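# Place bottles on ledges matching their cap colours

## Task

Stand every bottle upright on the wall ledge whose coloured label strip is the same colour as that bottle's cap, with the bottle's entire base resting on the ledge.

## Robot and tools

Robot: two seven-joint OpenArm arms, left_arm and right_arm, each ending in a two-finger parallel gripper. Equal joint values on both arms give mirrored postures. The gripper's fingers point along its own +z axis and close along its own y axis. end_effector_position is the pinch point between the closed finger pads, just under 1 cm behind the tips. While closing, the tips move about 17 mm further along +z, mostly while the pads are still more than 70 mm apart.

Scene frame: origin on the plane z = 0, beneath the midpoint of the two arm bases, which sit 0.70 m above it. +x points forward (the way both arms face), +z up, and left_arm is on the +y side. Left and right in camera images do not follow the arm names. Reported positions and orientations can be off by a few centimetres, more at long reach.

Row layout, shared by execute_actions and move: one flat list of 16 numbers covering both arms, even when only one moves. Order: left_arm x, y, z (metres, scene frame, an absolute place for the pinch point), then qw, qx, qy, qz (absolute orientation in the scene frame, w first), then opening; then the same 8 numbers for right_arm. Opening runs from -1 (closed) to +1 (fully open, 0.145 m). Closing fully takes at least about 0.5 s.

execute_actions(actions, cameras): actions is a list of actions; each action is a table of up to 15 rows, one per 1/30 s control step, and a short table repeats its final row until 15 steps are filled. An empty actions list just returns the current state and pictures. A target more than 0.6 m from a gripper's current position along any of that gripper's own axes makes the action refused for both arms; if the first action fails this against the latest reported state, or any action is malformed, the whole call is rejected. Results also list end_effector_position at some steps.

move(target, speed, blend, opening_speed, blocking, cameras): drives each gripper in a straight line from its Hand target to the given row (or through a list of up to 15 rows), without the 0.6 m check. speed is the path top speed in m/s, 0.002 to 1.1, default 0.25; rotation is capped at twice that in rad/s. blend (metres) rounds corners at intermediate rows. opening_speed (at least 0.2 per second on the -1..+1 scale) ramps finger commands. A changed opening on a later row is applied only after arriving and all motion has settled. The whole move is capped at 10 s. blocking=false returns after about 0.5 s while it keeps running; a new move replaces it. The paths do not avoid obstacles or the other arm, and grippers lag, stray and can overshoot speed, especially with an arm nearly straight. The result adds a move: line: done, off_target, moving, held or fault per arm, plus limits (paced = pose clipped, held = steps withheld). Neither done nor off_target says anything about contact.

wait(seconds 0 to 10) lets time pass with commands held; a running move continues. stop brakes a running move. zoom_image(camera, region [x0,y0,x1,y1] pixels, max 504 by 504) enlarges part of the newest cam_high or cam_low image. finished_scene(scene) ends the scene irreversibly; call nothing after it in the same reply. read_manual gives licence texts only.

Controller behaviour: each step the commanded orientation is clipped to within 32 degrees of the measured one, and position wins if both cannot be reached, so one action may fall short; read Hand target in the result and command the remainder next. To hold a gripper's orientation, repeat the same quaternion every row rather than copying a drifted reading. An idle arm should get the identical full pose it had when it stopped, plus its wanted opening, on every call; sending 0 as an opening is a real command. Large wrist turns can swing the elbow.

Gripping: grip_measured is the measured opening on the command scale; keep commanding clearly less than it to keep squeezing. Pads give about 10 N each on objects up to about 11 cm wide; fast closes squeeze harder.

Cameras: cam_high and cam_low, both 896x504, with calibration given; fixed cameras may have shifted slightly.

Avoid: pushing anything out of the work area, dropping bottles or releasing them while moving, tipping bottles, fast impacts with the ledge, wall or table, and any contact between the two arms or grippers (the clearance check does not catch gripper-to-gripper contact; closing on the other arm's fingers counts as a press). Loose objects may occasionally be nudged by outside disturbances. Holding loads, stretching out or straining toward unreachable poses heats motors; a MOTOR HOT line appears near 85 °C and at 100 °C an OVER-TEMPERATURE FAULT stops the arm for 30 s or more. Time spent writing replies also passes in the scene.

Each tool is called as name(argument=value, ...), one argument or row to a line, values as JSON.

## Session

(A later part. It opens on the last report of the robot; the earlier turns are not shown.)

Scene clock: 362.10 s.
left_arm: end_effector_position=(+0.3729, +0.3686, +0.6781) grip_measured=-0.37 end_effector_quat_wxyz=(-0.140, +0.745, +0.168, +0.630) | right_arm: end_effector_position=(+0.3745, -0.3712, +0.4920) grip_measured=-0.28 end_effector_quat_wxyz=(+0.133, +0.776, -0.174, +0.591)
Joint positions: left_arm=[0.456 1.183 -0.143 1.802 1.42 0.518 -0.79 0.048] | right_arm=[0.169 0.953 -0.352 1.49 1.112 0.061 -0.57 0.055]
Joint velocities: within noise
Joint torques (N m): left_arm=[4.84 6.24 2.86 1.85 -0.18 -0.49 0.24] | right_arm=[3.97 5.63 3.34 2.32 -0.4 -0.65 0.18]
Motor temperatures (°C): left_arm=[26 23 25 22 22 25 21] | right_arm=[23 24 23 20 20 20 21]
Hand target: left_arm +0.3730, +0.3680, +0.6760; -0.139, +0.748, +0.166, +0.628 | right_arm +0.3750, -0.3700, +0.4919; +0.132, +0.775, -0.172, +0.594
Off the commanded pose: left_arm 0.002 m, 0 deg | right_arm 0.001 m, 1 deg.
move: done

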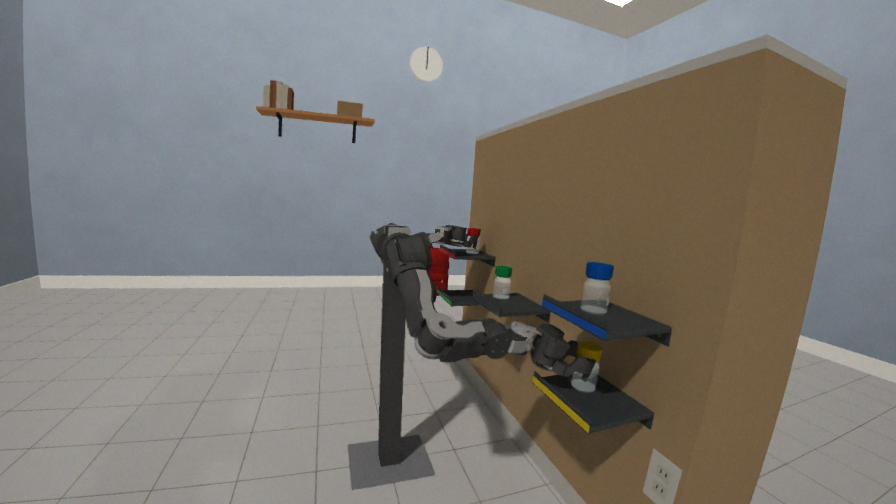

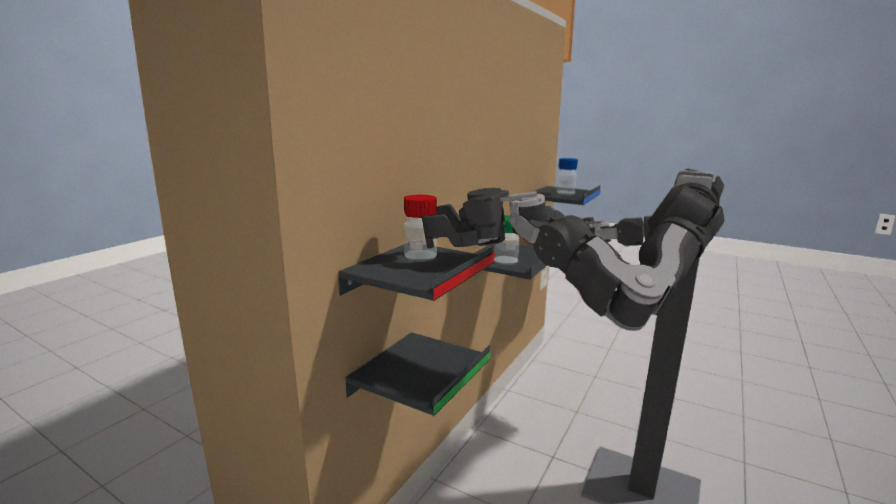

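move(
  target=[0.373,0.368,0.670,-0.1391,0.7479,0.1658,0.6276,-0.6,0.375,-0.37,0.484,0.1317,0.7746,-0.1717,0.5944,-0.6],
  speed=0.03,
)

zoom_image(
  camera="cam_low",
  region=[330, 160, 570, 340],
)

zoom_image(
  camera="cam_high",
  region=[470, 260, 680, 440],
)

Scene clock: 374.03 s.
left_arm: end_effector_position=(+0.3727, +0.3692, +0.6775) grip_measured=-0.37 end_effector_quat_wxyz=(-0.141, +0.739, +0.169, +0.637) | right_arm: end_effector_position=(+0.3761, -0.3720, +0.4908) grip_measured=-0.28 end_effector_quat_wxyz=(+0.137, +0.768, -0.171, +0.602)
Joint positions: left_arm=[0.434 1.191 -0.143 1.804 1.407 0.479 -0.782 0.048] | right_arm=[0.169 0.934 -0.352 1.467 1.076 0.029 -0.556 0.055]
Joint velocities: within noise
Joint torques (N m): left_arm=[3.86 5.87 2.03 1.46 0.06 -0.2 0.16] | right_arm=[3.28 4.39 2.77 1.63 0.07 -0.21 0.2]
Motor temperatures (°C): left_arm=[25 23 25 22 22 24 21] | right_arm=[23 24 23 20 20 20 21]
Hand target: left_arm +0.3730, +0.3680, +0.6700; -0.139, +0.748, +0.166, +0.628 | right_arm +0.3748, -0.3700, +0.4840; +0.132, +0.775, -0.172, +0.594
Off the commanded pose: left_arm 0.008 m, 2 deg | right_arm 0.007 m, 1 deg.
move: off_target (left_arm, right_arm)

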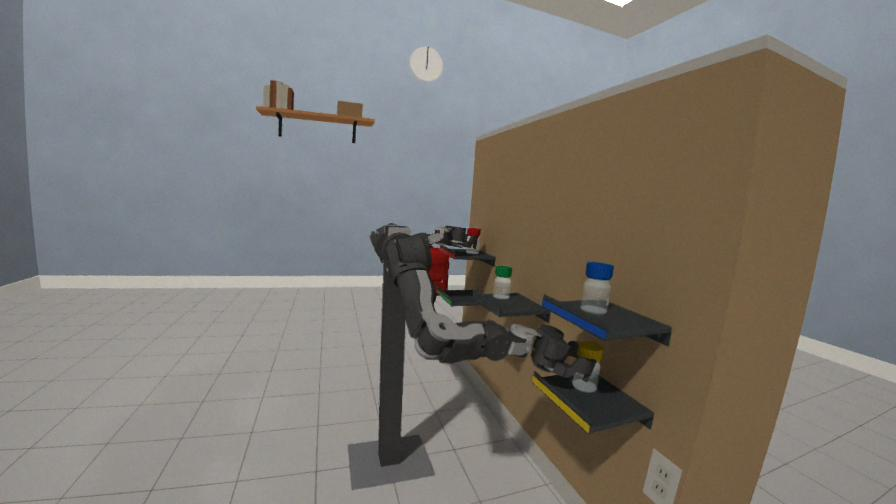

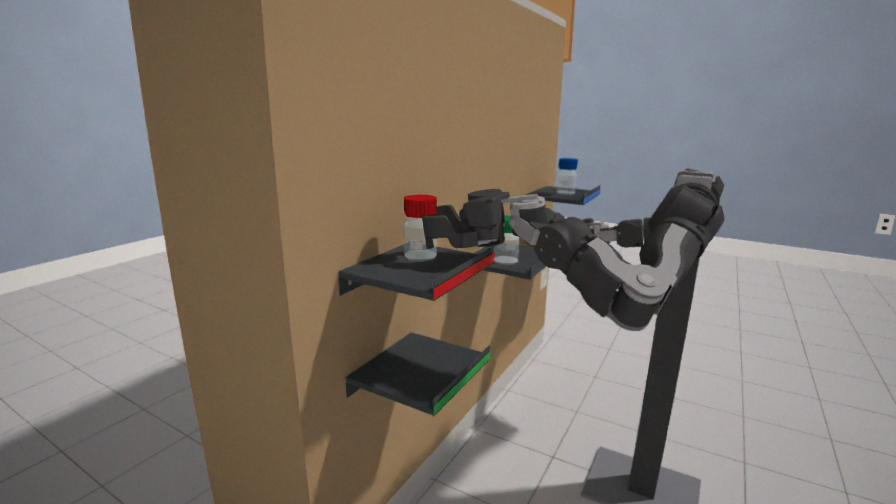

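Scaled by 2.100 from the camera's 896x504 image, which has a finer 1280x720 frame.

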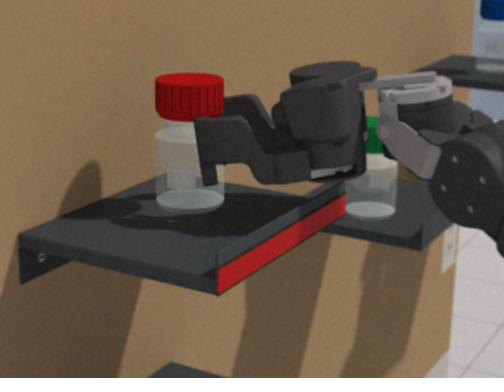

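Scaled by 2.400 from the camera's 896x504 image, which has a finer 1280x720 frame.

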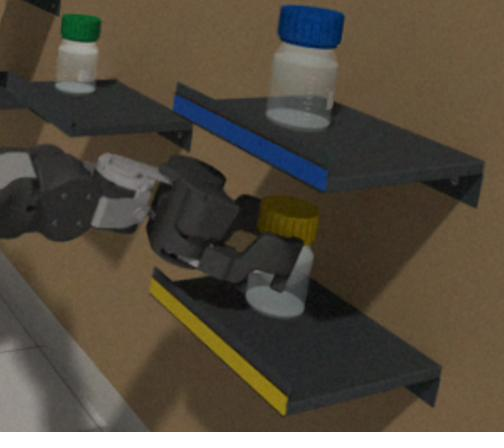

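move(
  target=[
    [0.373,0.369,0.678,-0.1391,0.7479,0.1658,0.6276,0.6,0.376,-0.372,0.491,0.137,0.768,-0.171,0.602,0.6],
    [0.335,0.351,0.684,-0.1391,0.7479,0.1658,0.6276,0.6,0.335,-0.353,0.497,0.1317,0.7746,-0.1717,0.5944,0.6],
    [0.28,0.31,0.70,-0.1391,0.7479,0.1658,0.6276,0.6,0.245,-0.30,0.51,0.1317,0.7746,-0.1717,0.5944,0.6],
  ],
  speed=[0.05,0.1,0.2],
  blend=[0,0.01,0],
  opening_speed=0.8,
)

zoom_image(
  camera="cam_low",
  region=[330, 160, 570, 340],
)

zoom_image(
  camera="cam_high",
  region=[470, 260, 680, 440],
)

Scene clock: 390.77 s.
left_arm: end_effector_position=(+0.2804, +0.3090, +0.7012) grip_measured=+0.60 end_effector_quat_wxyz=(-0.143, +0.730, +0.157, +0.650) | right_arm: end_effector_position=(+0.2451, -0.2982, +0.5093) grip_measured=+0.60 end_effector_quat_wxyz=(+0.129, +0.777, -0.168, +0.593)
Joint positions: left_arm=[0.026 0.994 0.451 2.384 1.584 0.78 -1.16 0.119] | right_arm=[-0.721 1.029 0.034 2.221 0.986 -0.122 -0.935 0.119]
Joint velocities: within noise
Joint torques (N m): left_arm=[2.91 4.13 2.02 0.91 -0.16 -0.22 -0.05] | right_arm=[1.02 3.1 3.43 2.74 -0.45 -0.31 -0.12]
Motor temperatures (°C): left_arm=[25 24 24 21 22 24 21] | right_arm=[23 24 23 20 20 20 21]
Hand target: left_arm +0.2801, +0.3100, +0.6997; -0.144, +0.731, +0.159, +0.648 | right_arm +0.2450, -0.3000, +0.5100; +0.132, +0.775, -0.172, +0.594
Off the commanded pose: left_arm 0.002 m, 4 deg | right_arm 0.002 m, 1 deg.
joint sent to its limit (left arm) — joint 5 (forearm roll), upper limit; joint 6 (wrist pitch), upper limit. The joint targets are off in orientation, not in position.
move: off_target (left_arm)

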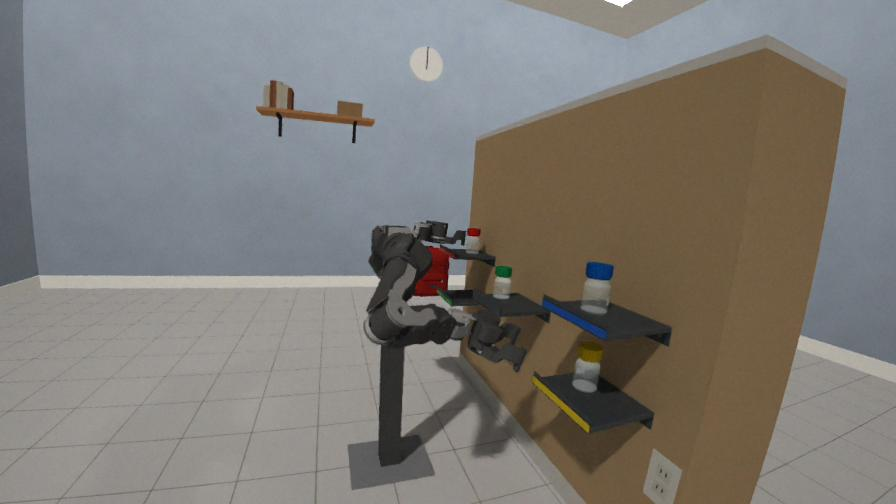

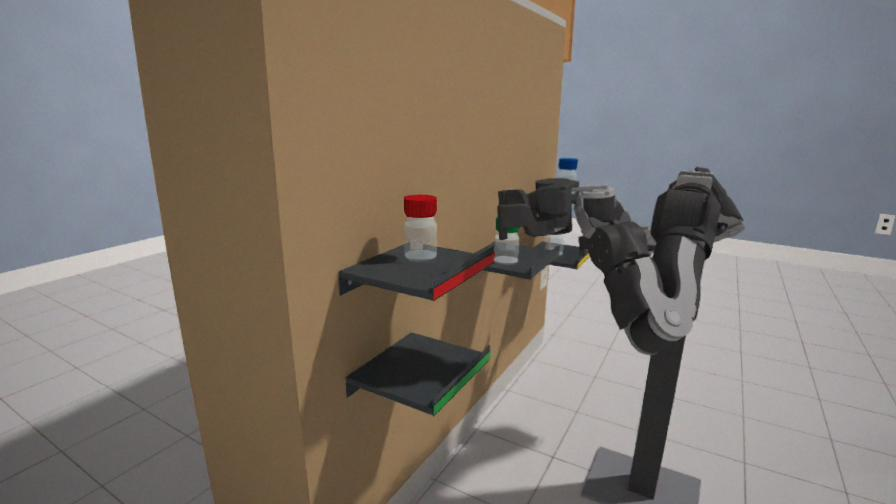

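Scaled by 2.100 from the camera's 896x504 image, which has a finer 1280x720 frame.

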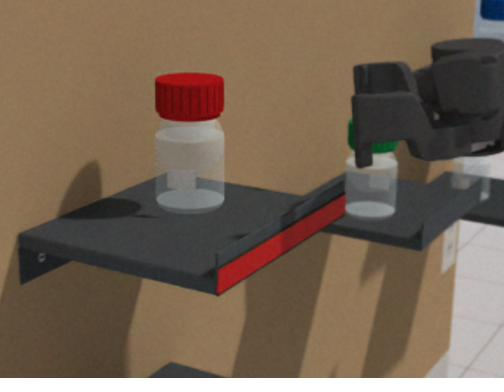

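Scaled by 2.400 from the camera's 896x504 image, which has a finer 1280x720 frame.

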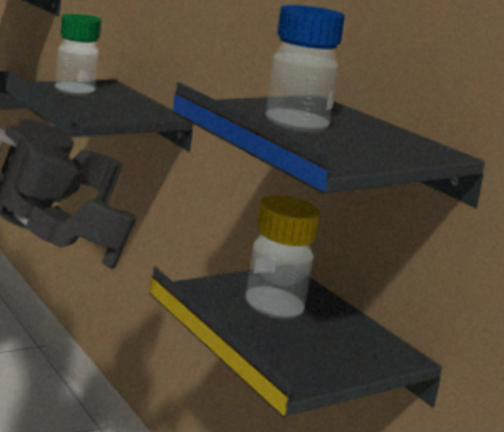

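move(
  target=[
    [0.245,0.2,0.66,0,0.7934,0,0.6088,0.8,0.24,-0.3,0.51,0.1317,0.7746,-0.1717,0.5944,0.6],
    [0.26,0.06,0.6,0,0.7934,0,0.6088,0.8,0.24,-0.3,0.51,0.1317,0.7746,-0.1717,0.5944,0.6],
    [0.34,0.039,0.587,0,0.7934,0,0.6088,0.8,0.24,-0.3,0.51,0.1317,0.7746,-0.1717,0.5944,0.6],
  ],
  speed=[0.3,0.3,0.12],
  blend=[0.03,0.02,0],
)

zoom_image(
  camera="cam_low",
  region=[430, 190, 640, 340],
)

zoom_image(
  camera="cam_high",
  region=[440, 230, 580, 330],
)

Scene clock: 406.40 s.
left_arm: end_effector_position=(+0.3399, +0.0401, +0.5876) grip_measured=+0.80 end_effector_quat_wxyz=(-0.003, +0.793, +0.001, +0.610) | right_arm: end_effector_position=(+0.2399, -0.2995, +0.5083) grip_measured=+0.60 end_effector_quat_wxyz=(+0.131, +0.777, -0.169, +0.592)
Joint positions: left_arm=[0.463 0.174 -0.8 2.055 0.863 0.734 -1.259 0.132] | right_arm=[-0.764 1.026 0.056 2.229 0.976 -0.136 -0.935 0.119]
Joint velocities: within noise
Joint torques (N m): left_arm=[6.18 -1.33 0.96 3.64 -0.2 -0.34 0.24] | right_arm=[0.54 3.18 3.63 3.41 -0.41 -0.37 -0.06]
Motor temperatures (°C): left_arm=[24 23 24 21 22 24 21] | right_arm=[22 24 23 20 20 20 21]
Hand target: left_arm +0.3400, +0.0390, +0.5870; +0.000, +0.793, +0.000, +0.609 | right_arm +0.2400, -0.3000, +0.5100; +0.132, +0.774, -0.172, +0.594
Off the commanded pose: left_arm 0.001 m, 0 deg | right_arm 0.002 m, 1 deg.
move: done; limits=paced

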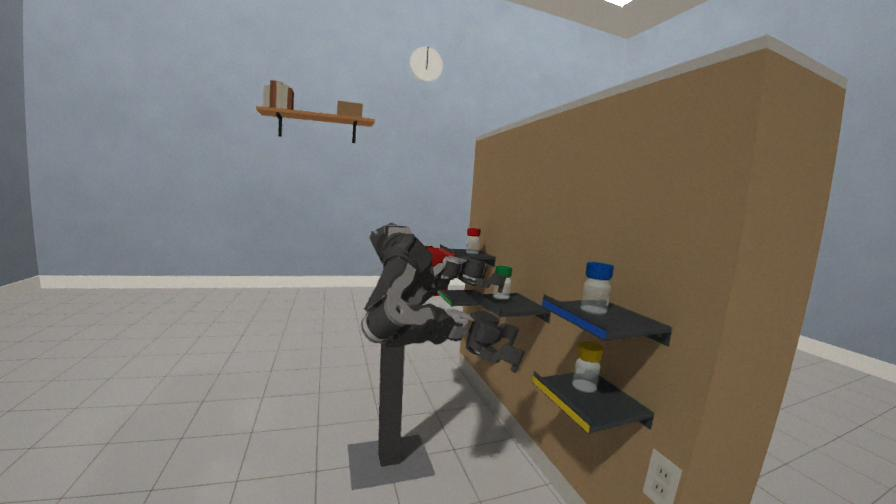

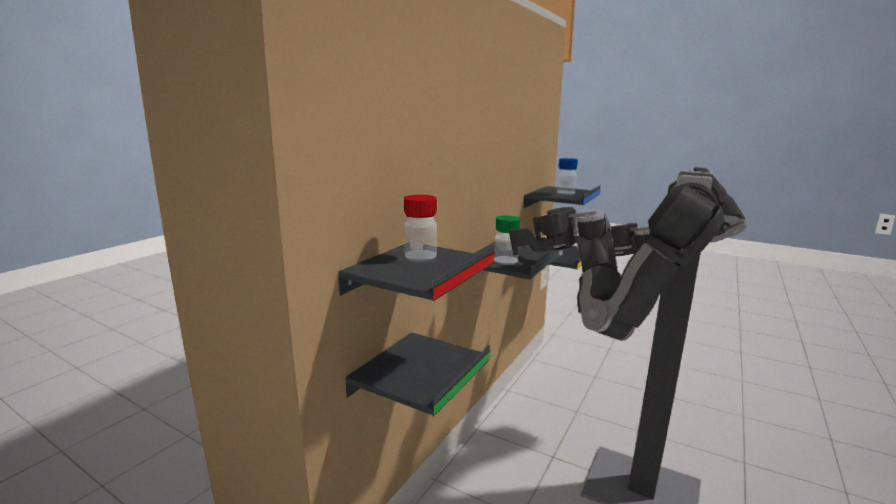

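Scaled by 2.400 from the camera's 896x504 image, which has a finer 1280x720 frame.

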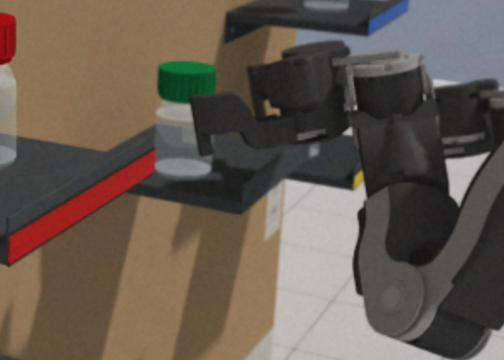

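Scaled by 3.600 from the camera's 896x504 image, which has a finer 1280x720 frame.

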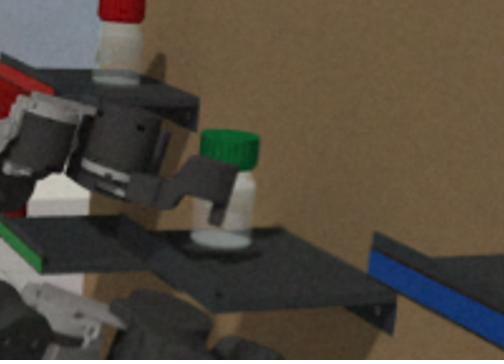

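move(
  target=[0.374,0.039,0.586,0,0.7934,0,0.6088,0.8,0.24,-0.3,0.51,0.1317,0.7746,-0.1717,0.5944,0.6],
  speed=0.1,
)

zoom_image(
  camera="cam_low",
  region=[430, 190, 640, 340],
)

zoom_image(
  camera="cam_high",
  region=[440, 230, 580, 330],
)

Scene clock: 425.67 s.
left_arm: end_effector_position=(+0.3735, +0.0391, +0.5875) grip_measured=+0.80 end_effector_quat_wxyz=(-0.001, +0.792, +0.001, +0.610) | right_arm: end_effector_position=(+0.2399, -0.2995, +0.5083) grip_measured=+0.60 end_effector_quat_wxyz=(+0.131, +0.777, -0.169, +0.592)
Joint positions: left_arm=[0.566 0.175 -0.775 1.9 0.884 0.687 -1.161 0.132] | right_arm=[-0.764 1.026 0.056 2.229 0.976 -0.136 -0.935 0.119]
Joint velocities: within noise
Joint torques (N m): left_arm=[7.11 -0.94 1.39 3.29 -0.18 -0.38 0.23] | right_arm=[0.62 3.13 3.62 3.37 -0.44 -0.35 -0.07]
Motor temperatures (°C): left_arm=[25 22 24 22 22 24 21] | right_arm=[22 23 23 20 20 20 21]
Hand target: left_arm +0.3740, +0.0389, +0.5861; +0.000, +0.793, +0.000, +0.609 | right_arm +0.2400, -0.3000, +0.5100; +0.132, +0.774, -0.172, +0.594
Off the commanded pose: left_arm 0.002 m, 0 deg | right_arm 0.002 m, 1 deg.
move: done

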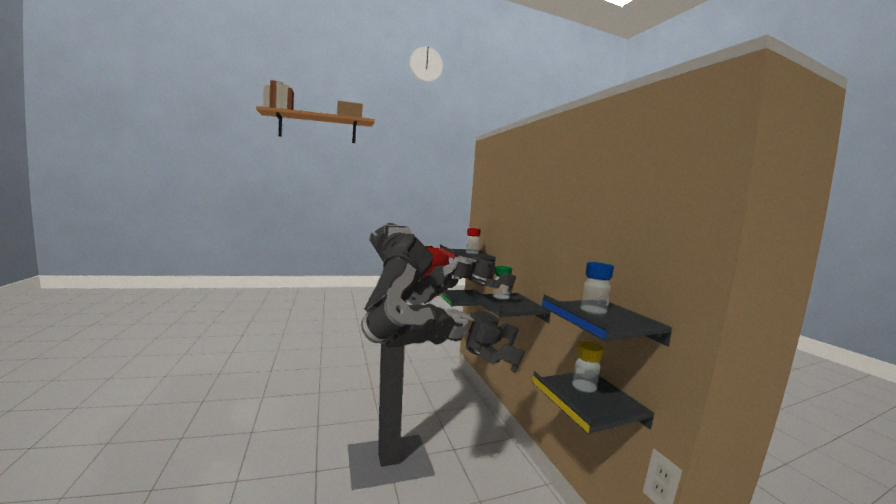

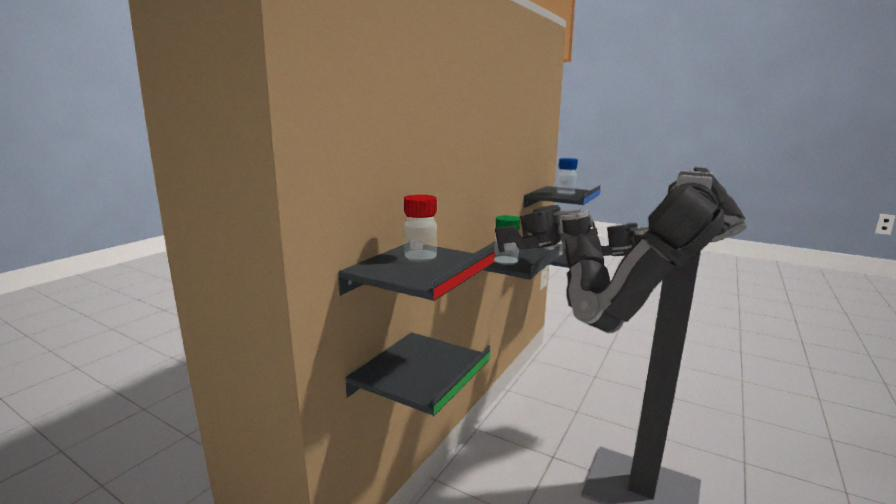

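Scaled by 2.400 from the camera's 896x504 image, which has a finer 1280x720 frame.

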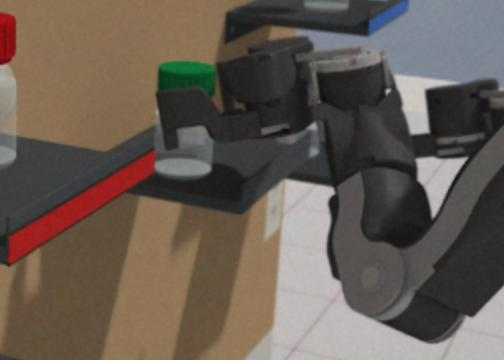

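Scaled by 3.600 from the camera's 896x504 image, which has a finer 1280x720 frame.

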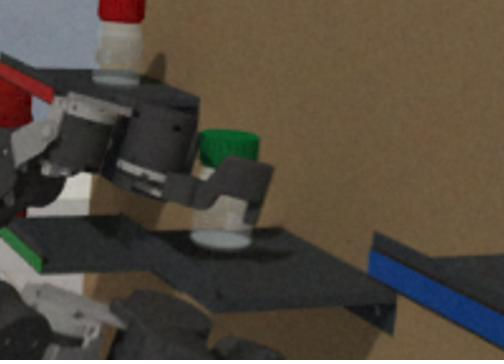

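move(
  target=[0.371,0.039,0.586,0,0.7934,0,0.6088,-0.6,0.24,-0.3,0.51,0.1317,0.7746,-0.1717,0.5944,0.6],
  speed=0.05,
  opening_speed=0.8,
  cameras=[],
)

move(
  target=[0.371,0.039,0.63,0,0.7934,0,0.6088,-0.6,0.24,-0.3,0.51,0.1317,0.7746,-0.1717,0.5944,0.6],
  speed=0.1,
)

zoom_image(
  camera="cam_low",
  region=[430, 190, 640, 340],
)

zoom_image(
  camera="cam_high",
  region=[440, 230, 580, 330],
)

Scene clock: 440.67 s.
left_arm: end_effector_position=(+0.3720, +0.0394, +0.5876) grip_measured=-0.25 end_effector_quat_wxyz=(-0.001, +0.792, +0.002, +0.611) | right_arm: end_effector_position=(+0.2399, -0.2995, +0.5083) grip_measured=+0.60 end_effector_quat_wxyz=(+0.131, +0.777, -0.169, +0.592)
Joint positions: left_arm=[0.561 0.175 -0.775 1.907 0.882 0.687 -1.165 0.057] | right_arm=[-0.764 1.026 0.056 2.229 0.976 -0.136 -0.935 0.119]
Joint velocities: within noise
Joint torques (N m): left_arm=[6.16 -0.91 1.06 4.63 -0.18 -0.27 0.12] | right_arm=[0.67 3.18 3.63 3.41 -0.42 -0.34 -0.06]
Motor temperatures (°C): left_arm=[26 22 23 22 22 24 21] | right_arm=[22 23 23 20 20 20 21]
Hand target: left_arm +0.3710, +0.0390, +0.5860; +0.000, +0.793, +0.000, +0.609 | right_arm +0.2400, -0.3000, +0.5100; +0.132, +0.774, -0.172, +0.594
Off the commanded pose: left_arm 0.002 m, 0 deg | right_arm 0.002 m, 1 deg.
move: done
No camera images: "cameras" was empty.

Scene clock: 441.53 s.
left_arm: end_effector_position=(+0.3714, +0.0379, +0.6305) grip_measured=-0.25 end_effector_quat_wxyz=(+0.004, +0.794, +0.000, +0.608) | right_arm: end_effector_position=(+0.2399, -0.2995, +0.5083) grip_measured=+0.60 end_effector_quat_wxyz=(+0.131, +0.777, -0.169, +0.592)
Joint positions: left_arm=[0.722 0.159 -0.762 1.954 1.128 0.782 -1.355 0.057] | right_arm=[-0.764 1.026 0.056 2.229 0.976 -0.136 -0.935 0.119]
Joint velocities: within noise
Joint torques (N m): left_arm=[7.27 -0.75 1.06 3.66 -0.35 -0.17 -0.03] | right_arm=[0.49 3.07 3.66 3.4 -0.41 -0.36 -0.06]
Motor temperatures (°C): left_arm=[26 22 23 22 22 24 21] | right_arm=[22 23 23 20 20 20 21]
Hand target: left_arm +0.3710, +0.0389, +0.6300; +0.000, +0.793, +0.000, +0.609 | right_arm +0.2400, -0.3000, +0.5100; +0.132, +0.774, -0.172, +0.594
Off the commanded pose: left_arm 0.001 m, 0 deg | right_arm 0.002 m, 1 deg.
joint sent to its limit (left arm) — joint 6 (wrist pitch), upper limit. The joint targets still meet the commanded pose.
move: done

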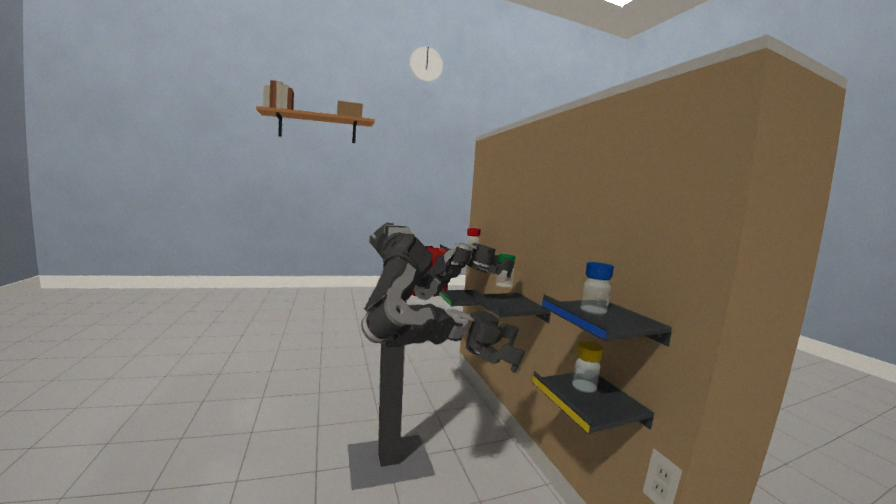

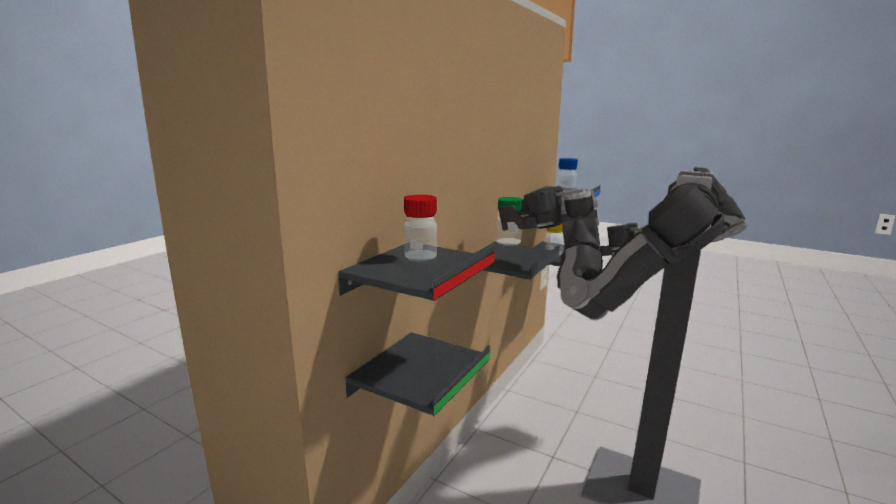

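Scaled by 2.400 from the camera's 896x504 image, which has a finer 1280x720 frame.

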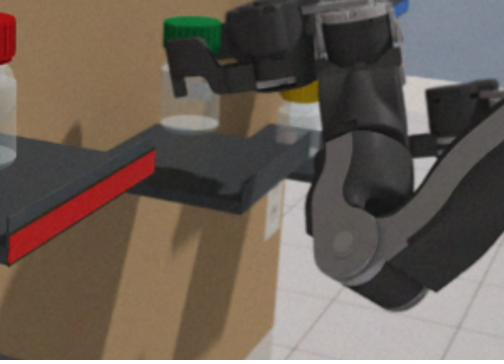

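Scaled by 3.600 from the camera's 896x504 image, which has a finer 1280x720 frame.

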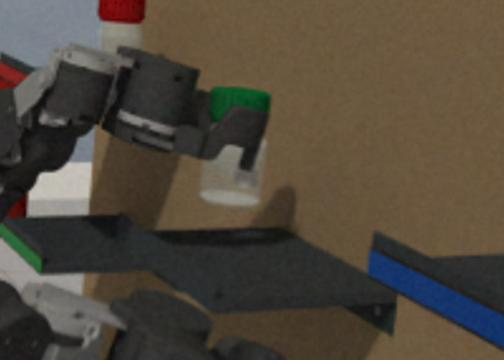

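move(
  target=[
    [0.363,0.19,0.638,-0.1317,0.7746,0.1717,0.5944,-0.6,0.24,-0.3,0.51,0.1317,0.7746,-0.1717,0.5944,0.6],
    [0.355,0.232,0.525,-0.1317,0.7746,0.1717,0.5944,-0.6,0.24,-0.3,0.51,0.1317,0.7746,-0.1717,0.5944,0.6],
    [0.375,0.37,0.512,-0.1317,0.7746,0.1717,0.5944,-0.6,0.24,-0.3,0.51,0.1317,0.7746,-0.1717,0.5944,0.6],
  ],
  speed=0.2,
  blend=[0.025,0.02,0],
)

zoom_image(
  camera="cam_low",
  region=[330, 230, 570, 420],
)

Scene clock: 456.00 s.
left_arm: end_effector_position=(+0.3733, +0.3715, +0.5091) grip_measured=-0.25 end_effector_quat_wxyz=(-0.136, +0.779, +0.171, +0.588) | right_arm: end_effector_position=(+0.2399, -0.2995, +0.5083) grip_measured=+0.60 end_effector_quat_wxyz=(+0.131, +0.777, -0.169, +0.592)
Joint positions: left_arm=[0.176 1.011 -0.35 1.552 1.167 0.1 -0.608 0.057] | right_arm=[-0.764 1.026 0.056 2.229 0.976 -0.136 -0.935 0.119]
Joint velocities: within noise
Joint torques (N m): left_arm=[6.76 5.5 3.26 3.41 -0.24 -0.84 0.23] | right_arm=[0.62 3.18 3.7 3.49 -0.43 -0.36 -0.06]
Motor temperatures (°C): left_arm=[26 22 23 22 22 24 21] | right_arm=[21 23 23 21 20 20 21]
Hand target: left_arm +0.3749, +0.3700, +0.5119; -0.132, +0.775, +0.172, +0.594 | right_arm +0.2400, -0.3000, +0.5100; +0.132, +0.774, -0.172, +0.594
Off the commanded pose: left_arm 0.004 m, 1 deg | right_arm 0.002 m, 1 deg.
move: off_target (left_arm)

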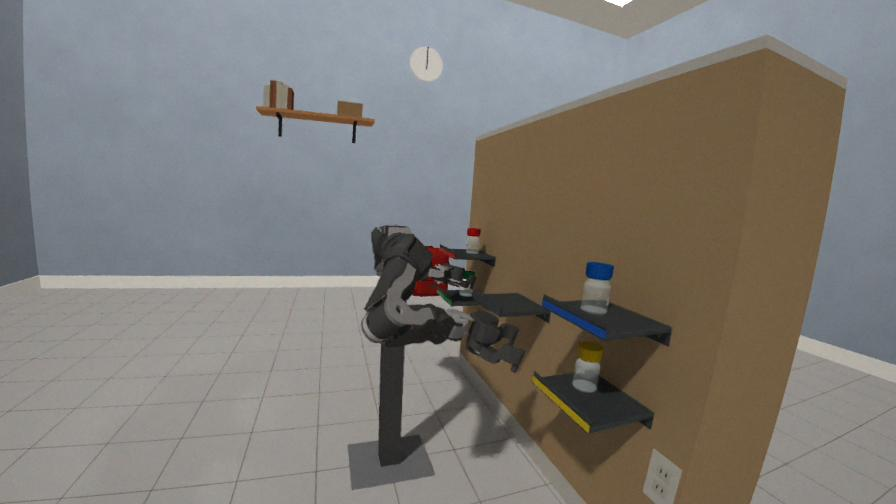

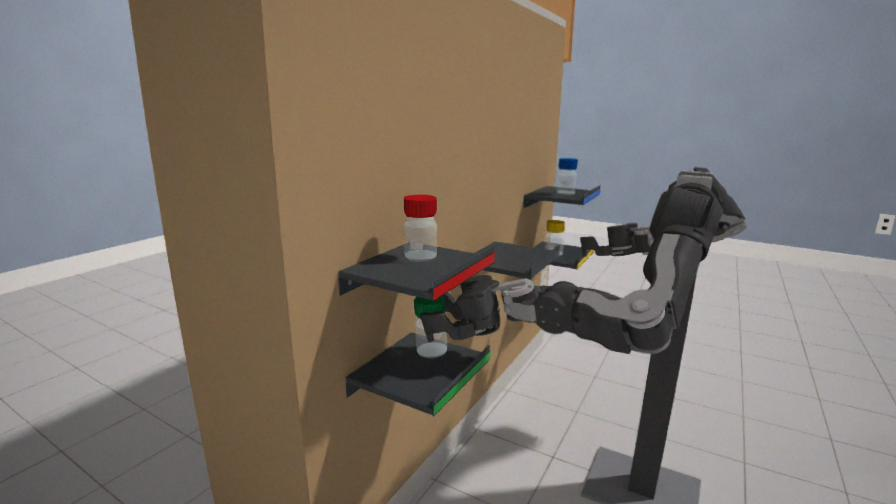

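Scaled by 2.100 from the camera's 896x504 image, which has a finer 1280x720 frame.

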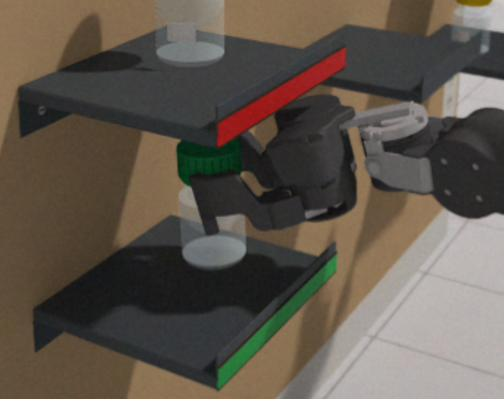

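move(
  target=[
    [0.374,0.372,0.503,-0.1317,0.7746,0.1717,0.5944,-0.6,0.24,-0.3,0.51,0.1317,0.7746,-0.1717,0.5944,0.6],
    [0.374,0.372,0.487,-0.1317,0.7746,0.1717,0.5944,-0.6,0.24,-0.3,0.51,0.1317,0.7746,-0.1717,0.5944,0.6],
  ],
  speed=[0.08,0.03],
)

zoom_image(
  camera="cam_low",
  region=[330, 230, 570, 420],
)

Scene clock: 466.33 s.
left_arm: end_effector_position=(+0.3755, +0.3747, +0.4971) grip_measured=-0.25 end_effector_quat_wxyz=(-0.136, +0.764, +0.172, +0.607) | right_arm: end_effector_position=(+0.2399, -0.2995, +0.5083) grip_measured=+0.60 end_effector_quat_wxyz=(+0.131, +0.777, -0.169, +0.592)
Joint positions: left_arm=[0.173 0.967 -0.369 1.48 1.107 0.01 -0.564 0.057] | right_arm=[-0.764 1.026 0.056 2.229 0.976 -0.136 -0.935 0.119]
Joint velocities: within noise
Joint torques (N m): left_arm=[4.87 4.36 1.18 1.61 0.14 -0.17 0.28] | right_arm=[0.57 3.13 3.64 3.4 -0.42 -0.38 -0.06]
Motor temperatures (°C): left_arm=[26 23 24 22 22 24 21] | right_arm=[21 23 24 21 20 20 21]
Hand target: left_arm +0.3737, +0.3718, +0.4871; -0.132, +0.775, +0.172, +0.594 | right_arm +0.2400, -0.3000, +0.5100; +0.132, +0.774, -0.172, +0.594
Off the commanded pose: left_arm 0.011 m, 2 deg | right_arm 0.002 m, 1 deg.
move: off_target (left_arm)

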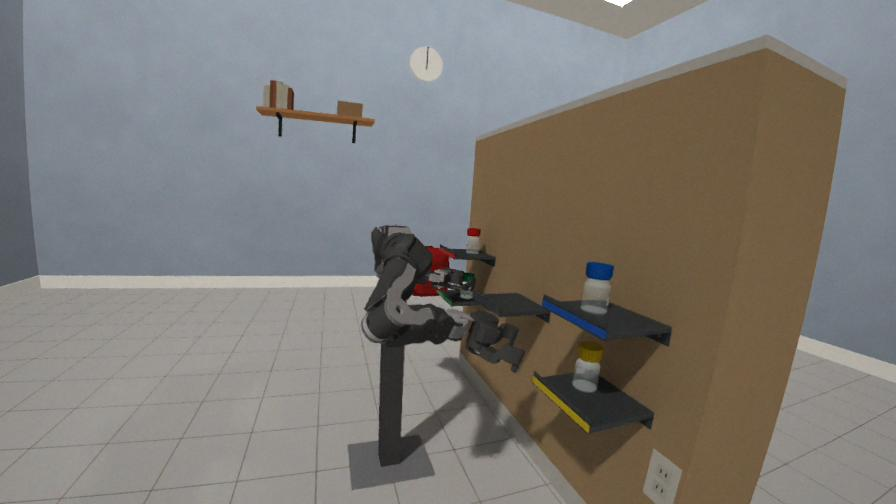

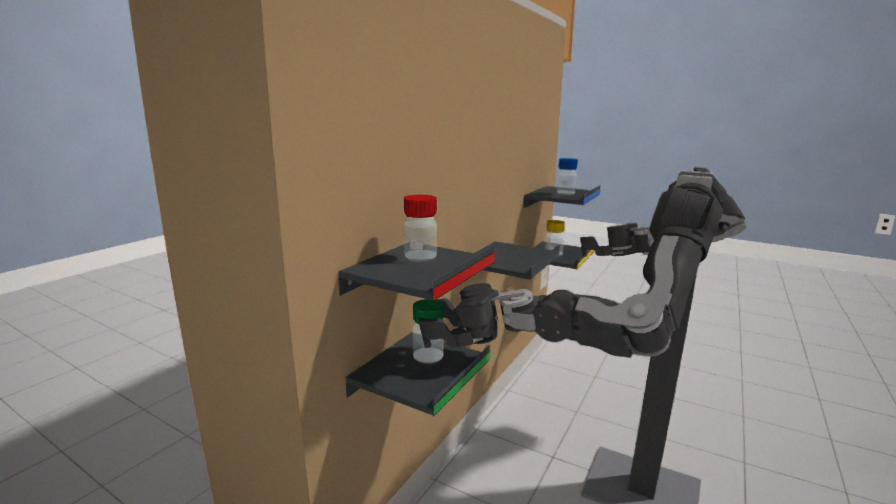

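Scaled by 2.100 from the camera's 896x504 image, which has a finer 1280x720 frame.

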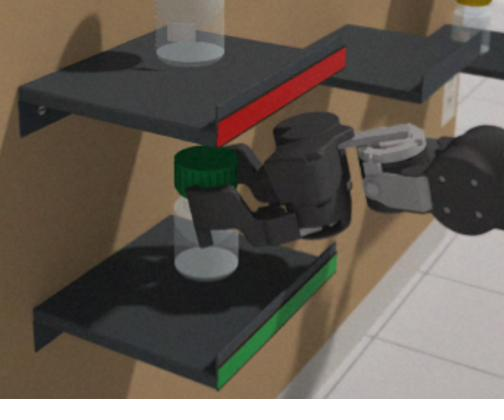

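Contact. Release and retreat.

move(
  target=[
    [0.3755,0.374,0.497,-0.136,0.766,0.172,0.604,0.6,0.24,-0.3,0.51,0.1317,0.7746,-0.1717,0.5944,0.6],
    [0.335,0.355,0.502,-0.1317,0.7746,0.1717,0.5944,0.6,0.24,-0.3,0.51,0.1317,0.7746,-0.1717,0.5944,0.6],
    [0.245,0.30,0.51,-0.1317,0.7746,0.1717,0.5944,0.6,0.24,-0.3,0.51,0.1317,0.7746,-0.1717,0.5944,0.6],
  ],
  speed=[0.05,0.1,0.2],
  blend=[0,0.01,0],
  opening_speed=0.8,
)

zoom_image(
  camera="cam_low",
  region=[330, 150, 610, 420],
)

zoom_image(
  camera="cam_high",
  region=[430, 210, 680, 440],
)

Scene clock: 478.27 s.
left_arm: end_effector_position=(+0.2453, +0.2988, +0.5098) grip_measured=+0.60 end_effector_quat_wxyz=(-0.130, +0.776, +0.169, +0.594) | right_arm: end_effector_position=(+0.2399, -0.2995, +0.5083) grip_measured=+0.60 end_effector_quat_wxyz=(+0.131, +0.777, -0.169, +0.592)
Joint positions: left_arm=[-0.723 1.092 0.005 2.22 1.011 -0.177 -0.971 0.119] | right_arm=[-0.764 1.026 0.056 2.229 0.976 -0.136 -0.935 0.119]
Joint velocities: within noise
Joint torques (N m): left_arm=[1.62 3.28 2.06 3.51 -0.33 -0.46 -0.01] | right_arm=[0.67 3.28 3.6 3.43 -0.42 -0.35 -0.05]
Motor temperatures (°C): left_arm=[25 23 24 22 22 24 21] | right_arm=[21 23 24 21 21 20 21]
Hand target: left_arm +0.2450, +0.3000, +0.5099; -0.132, +0.775, +0.172, +0.594 | right_arm +0.2400, -0.3000, +0.5100; +0.132, +0.774, -0.172, +0.594
Off the commanded pose: left_arm 0.001 m, 0 deg | right_arm 0.002 m, 1 deg.
move: done

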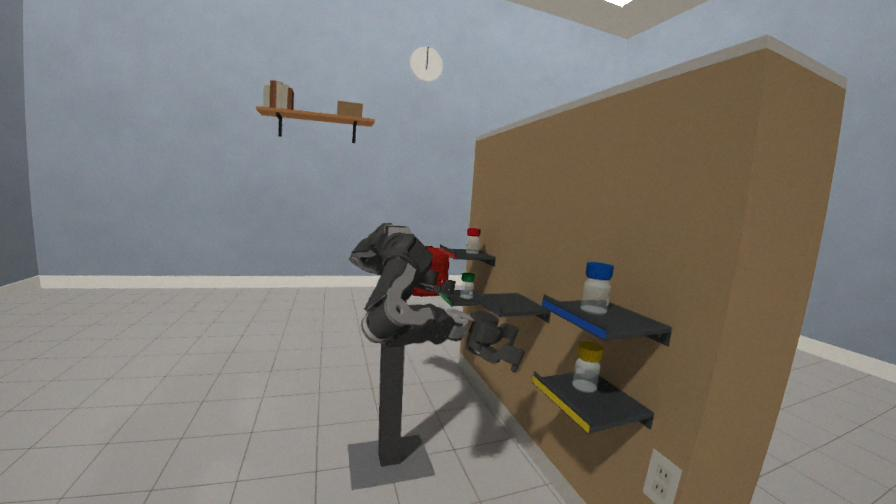

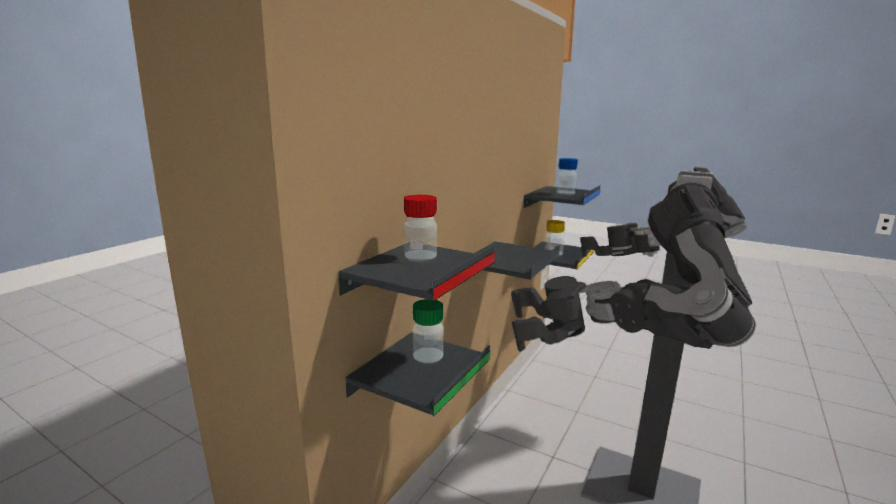

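Scaled by 1.800 from the camera's 896x504 image, which has a finer 1280x720 frame.

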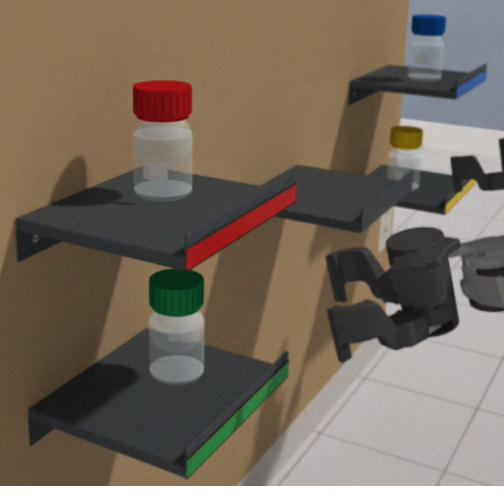

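Scaled by 2.016 from the camera's 896x504 image, which has a finer 1280x720 frame.

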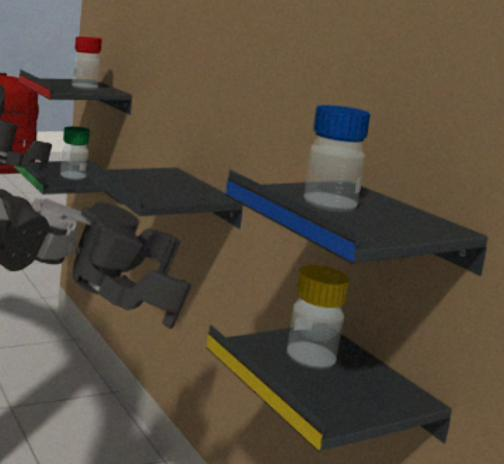

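All four bottles are upright on their matching ledges.

finished_scene(
  scene=2,
)

The scene is finished: the task was done.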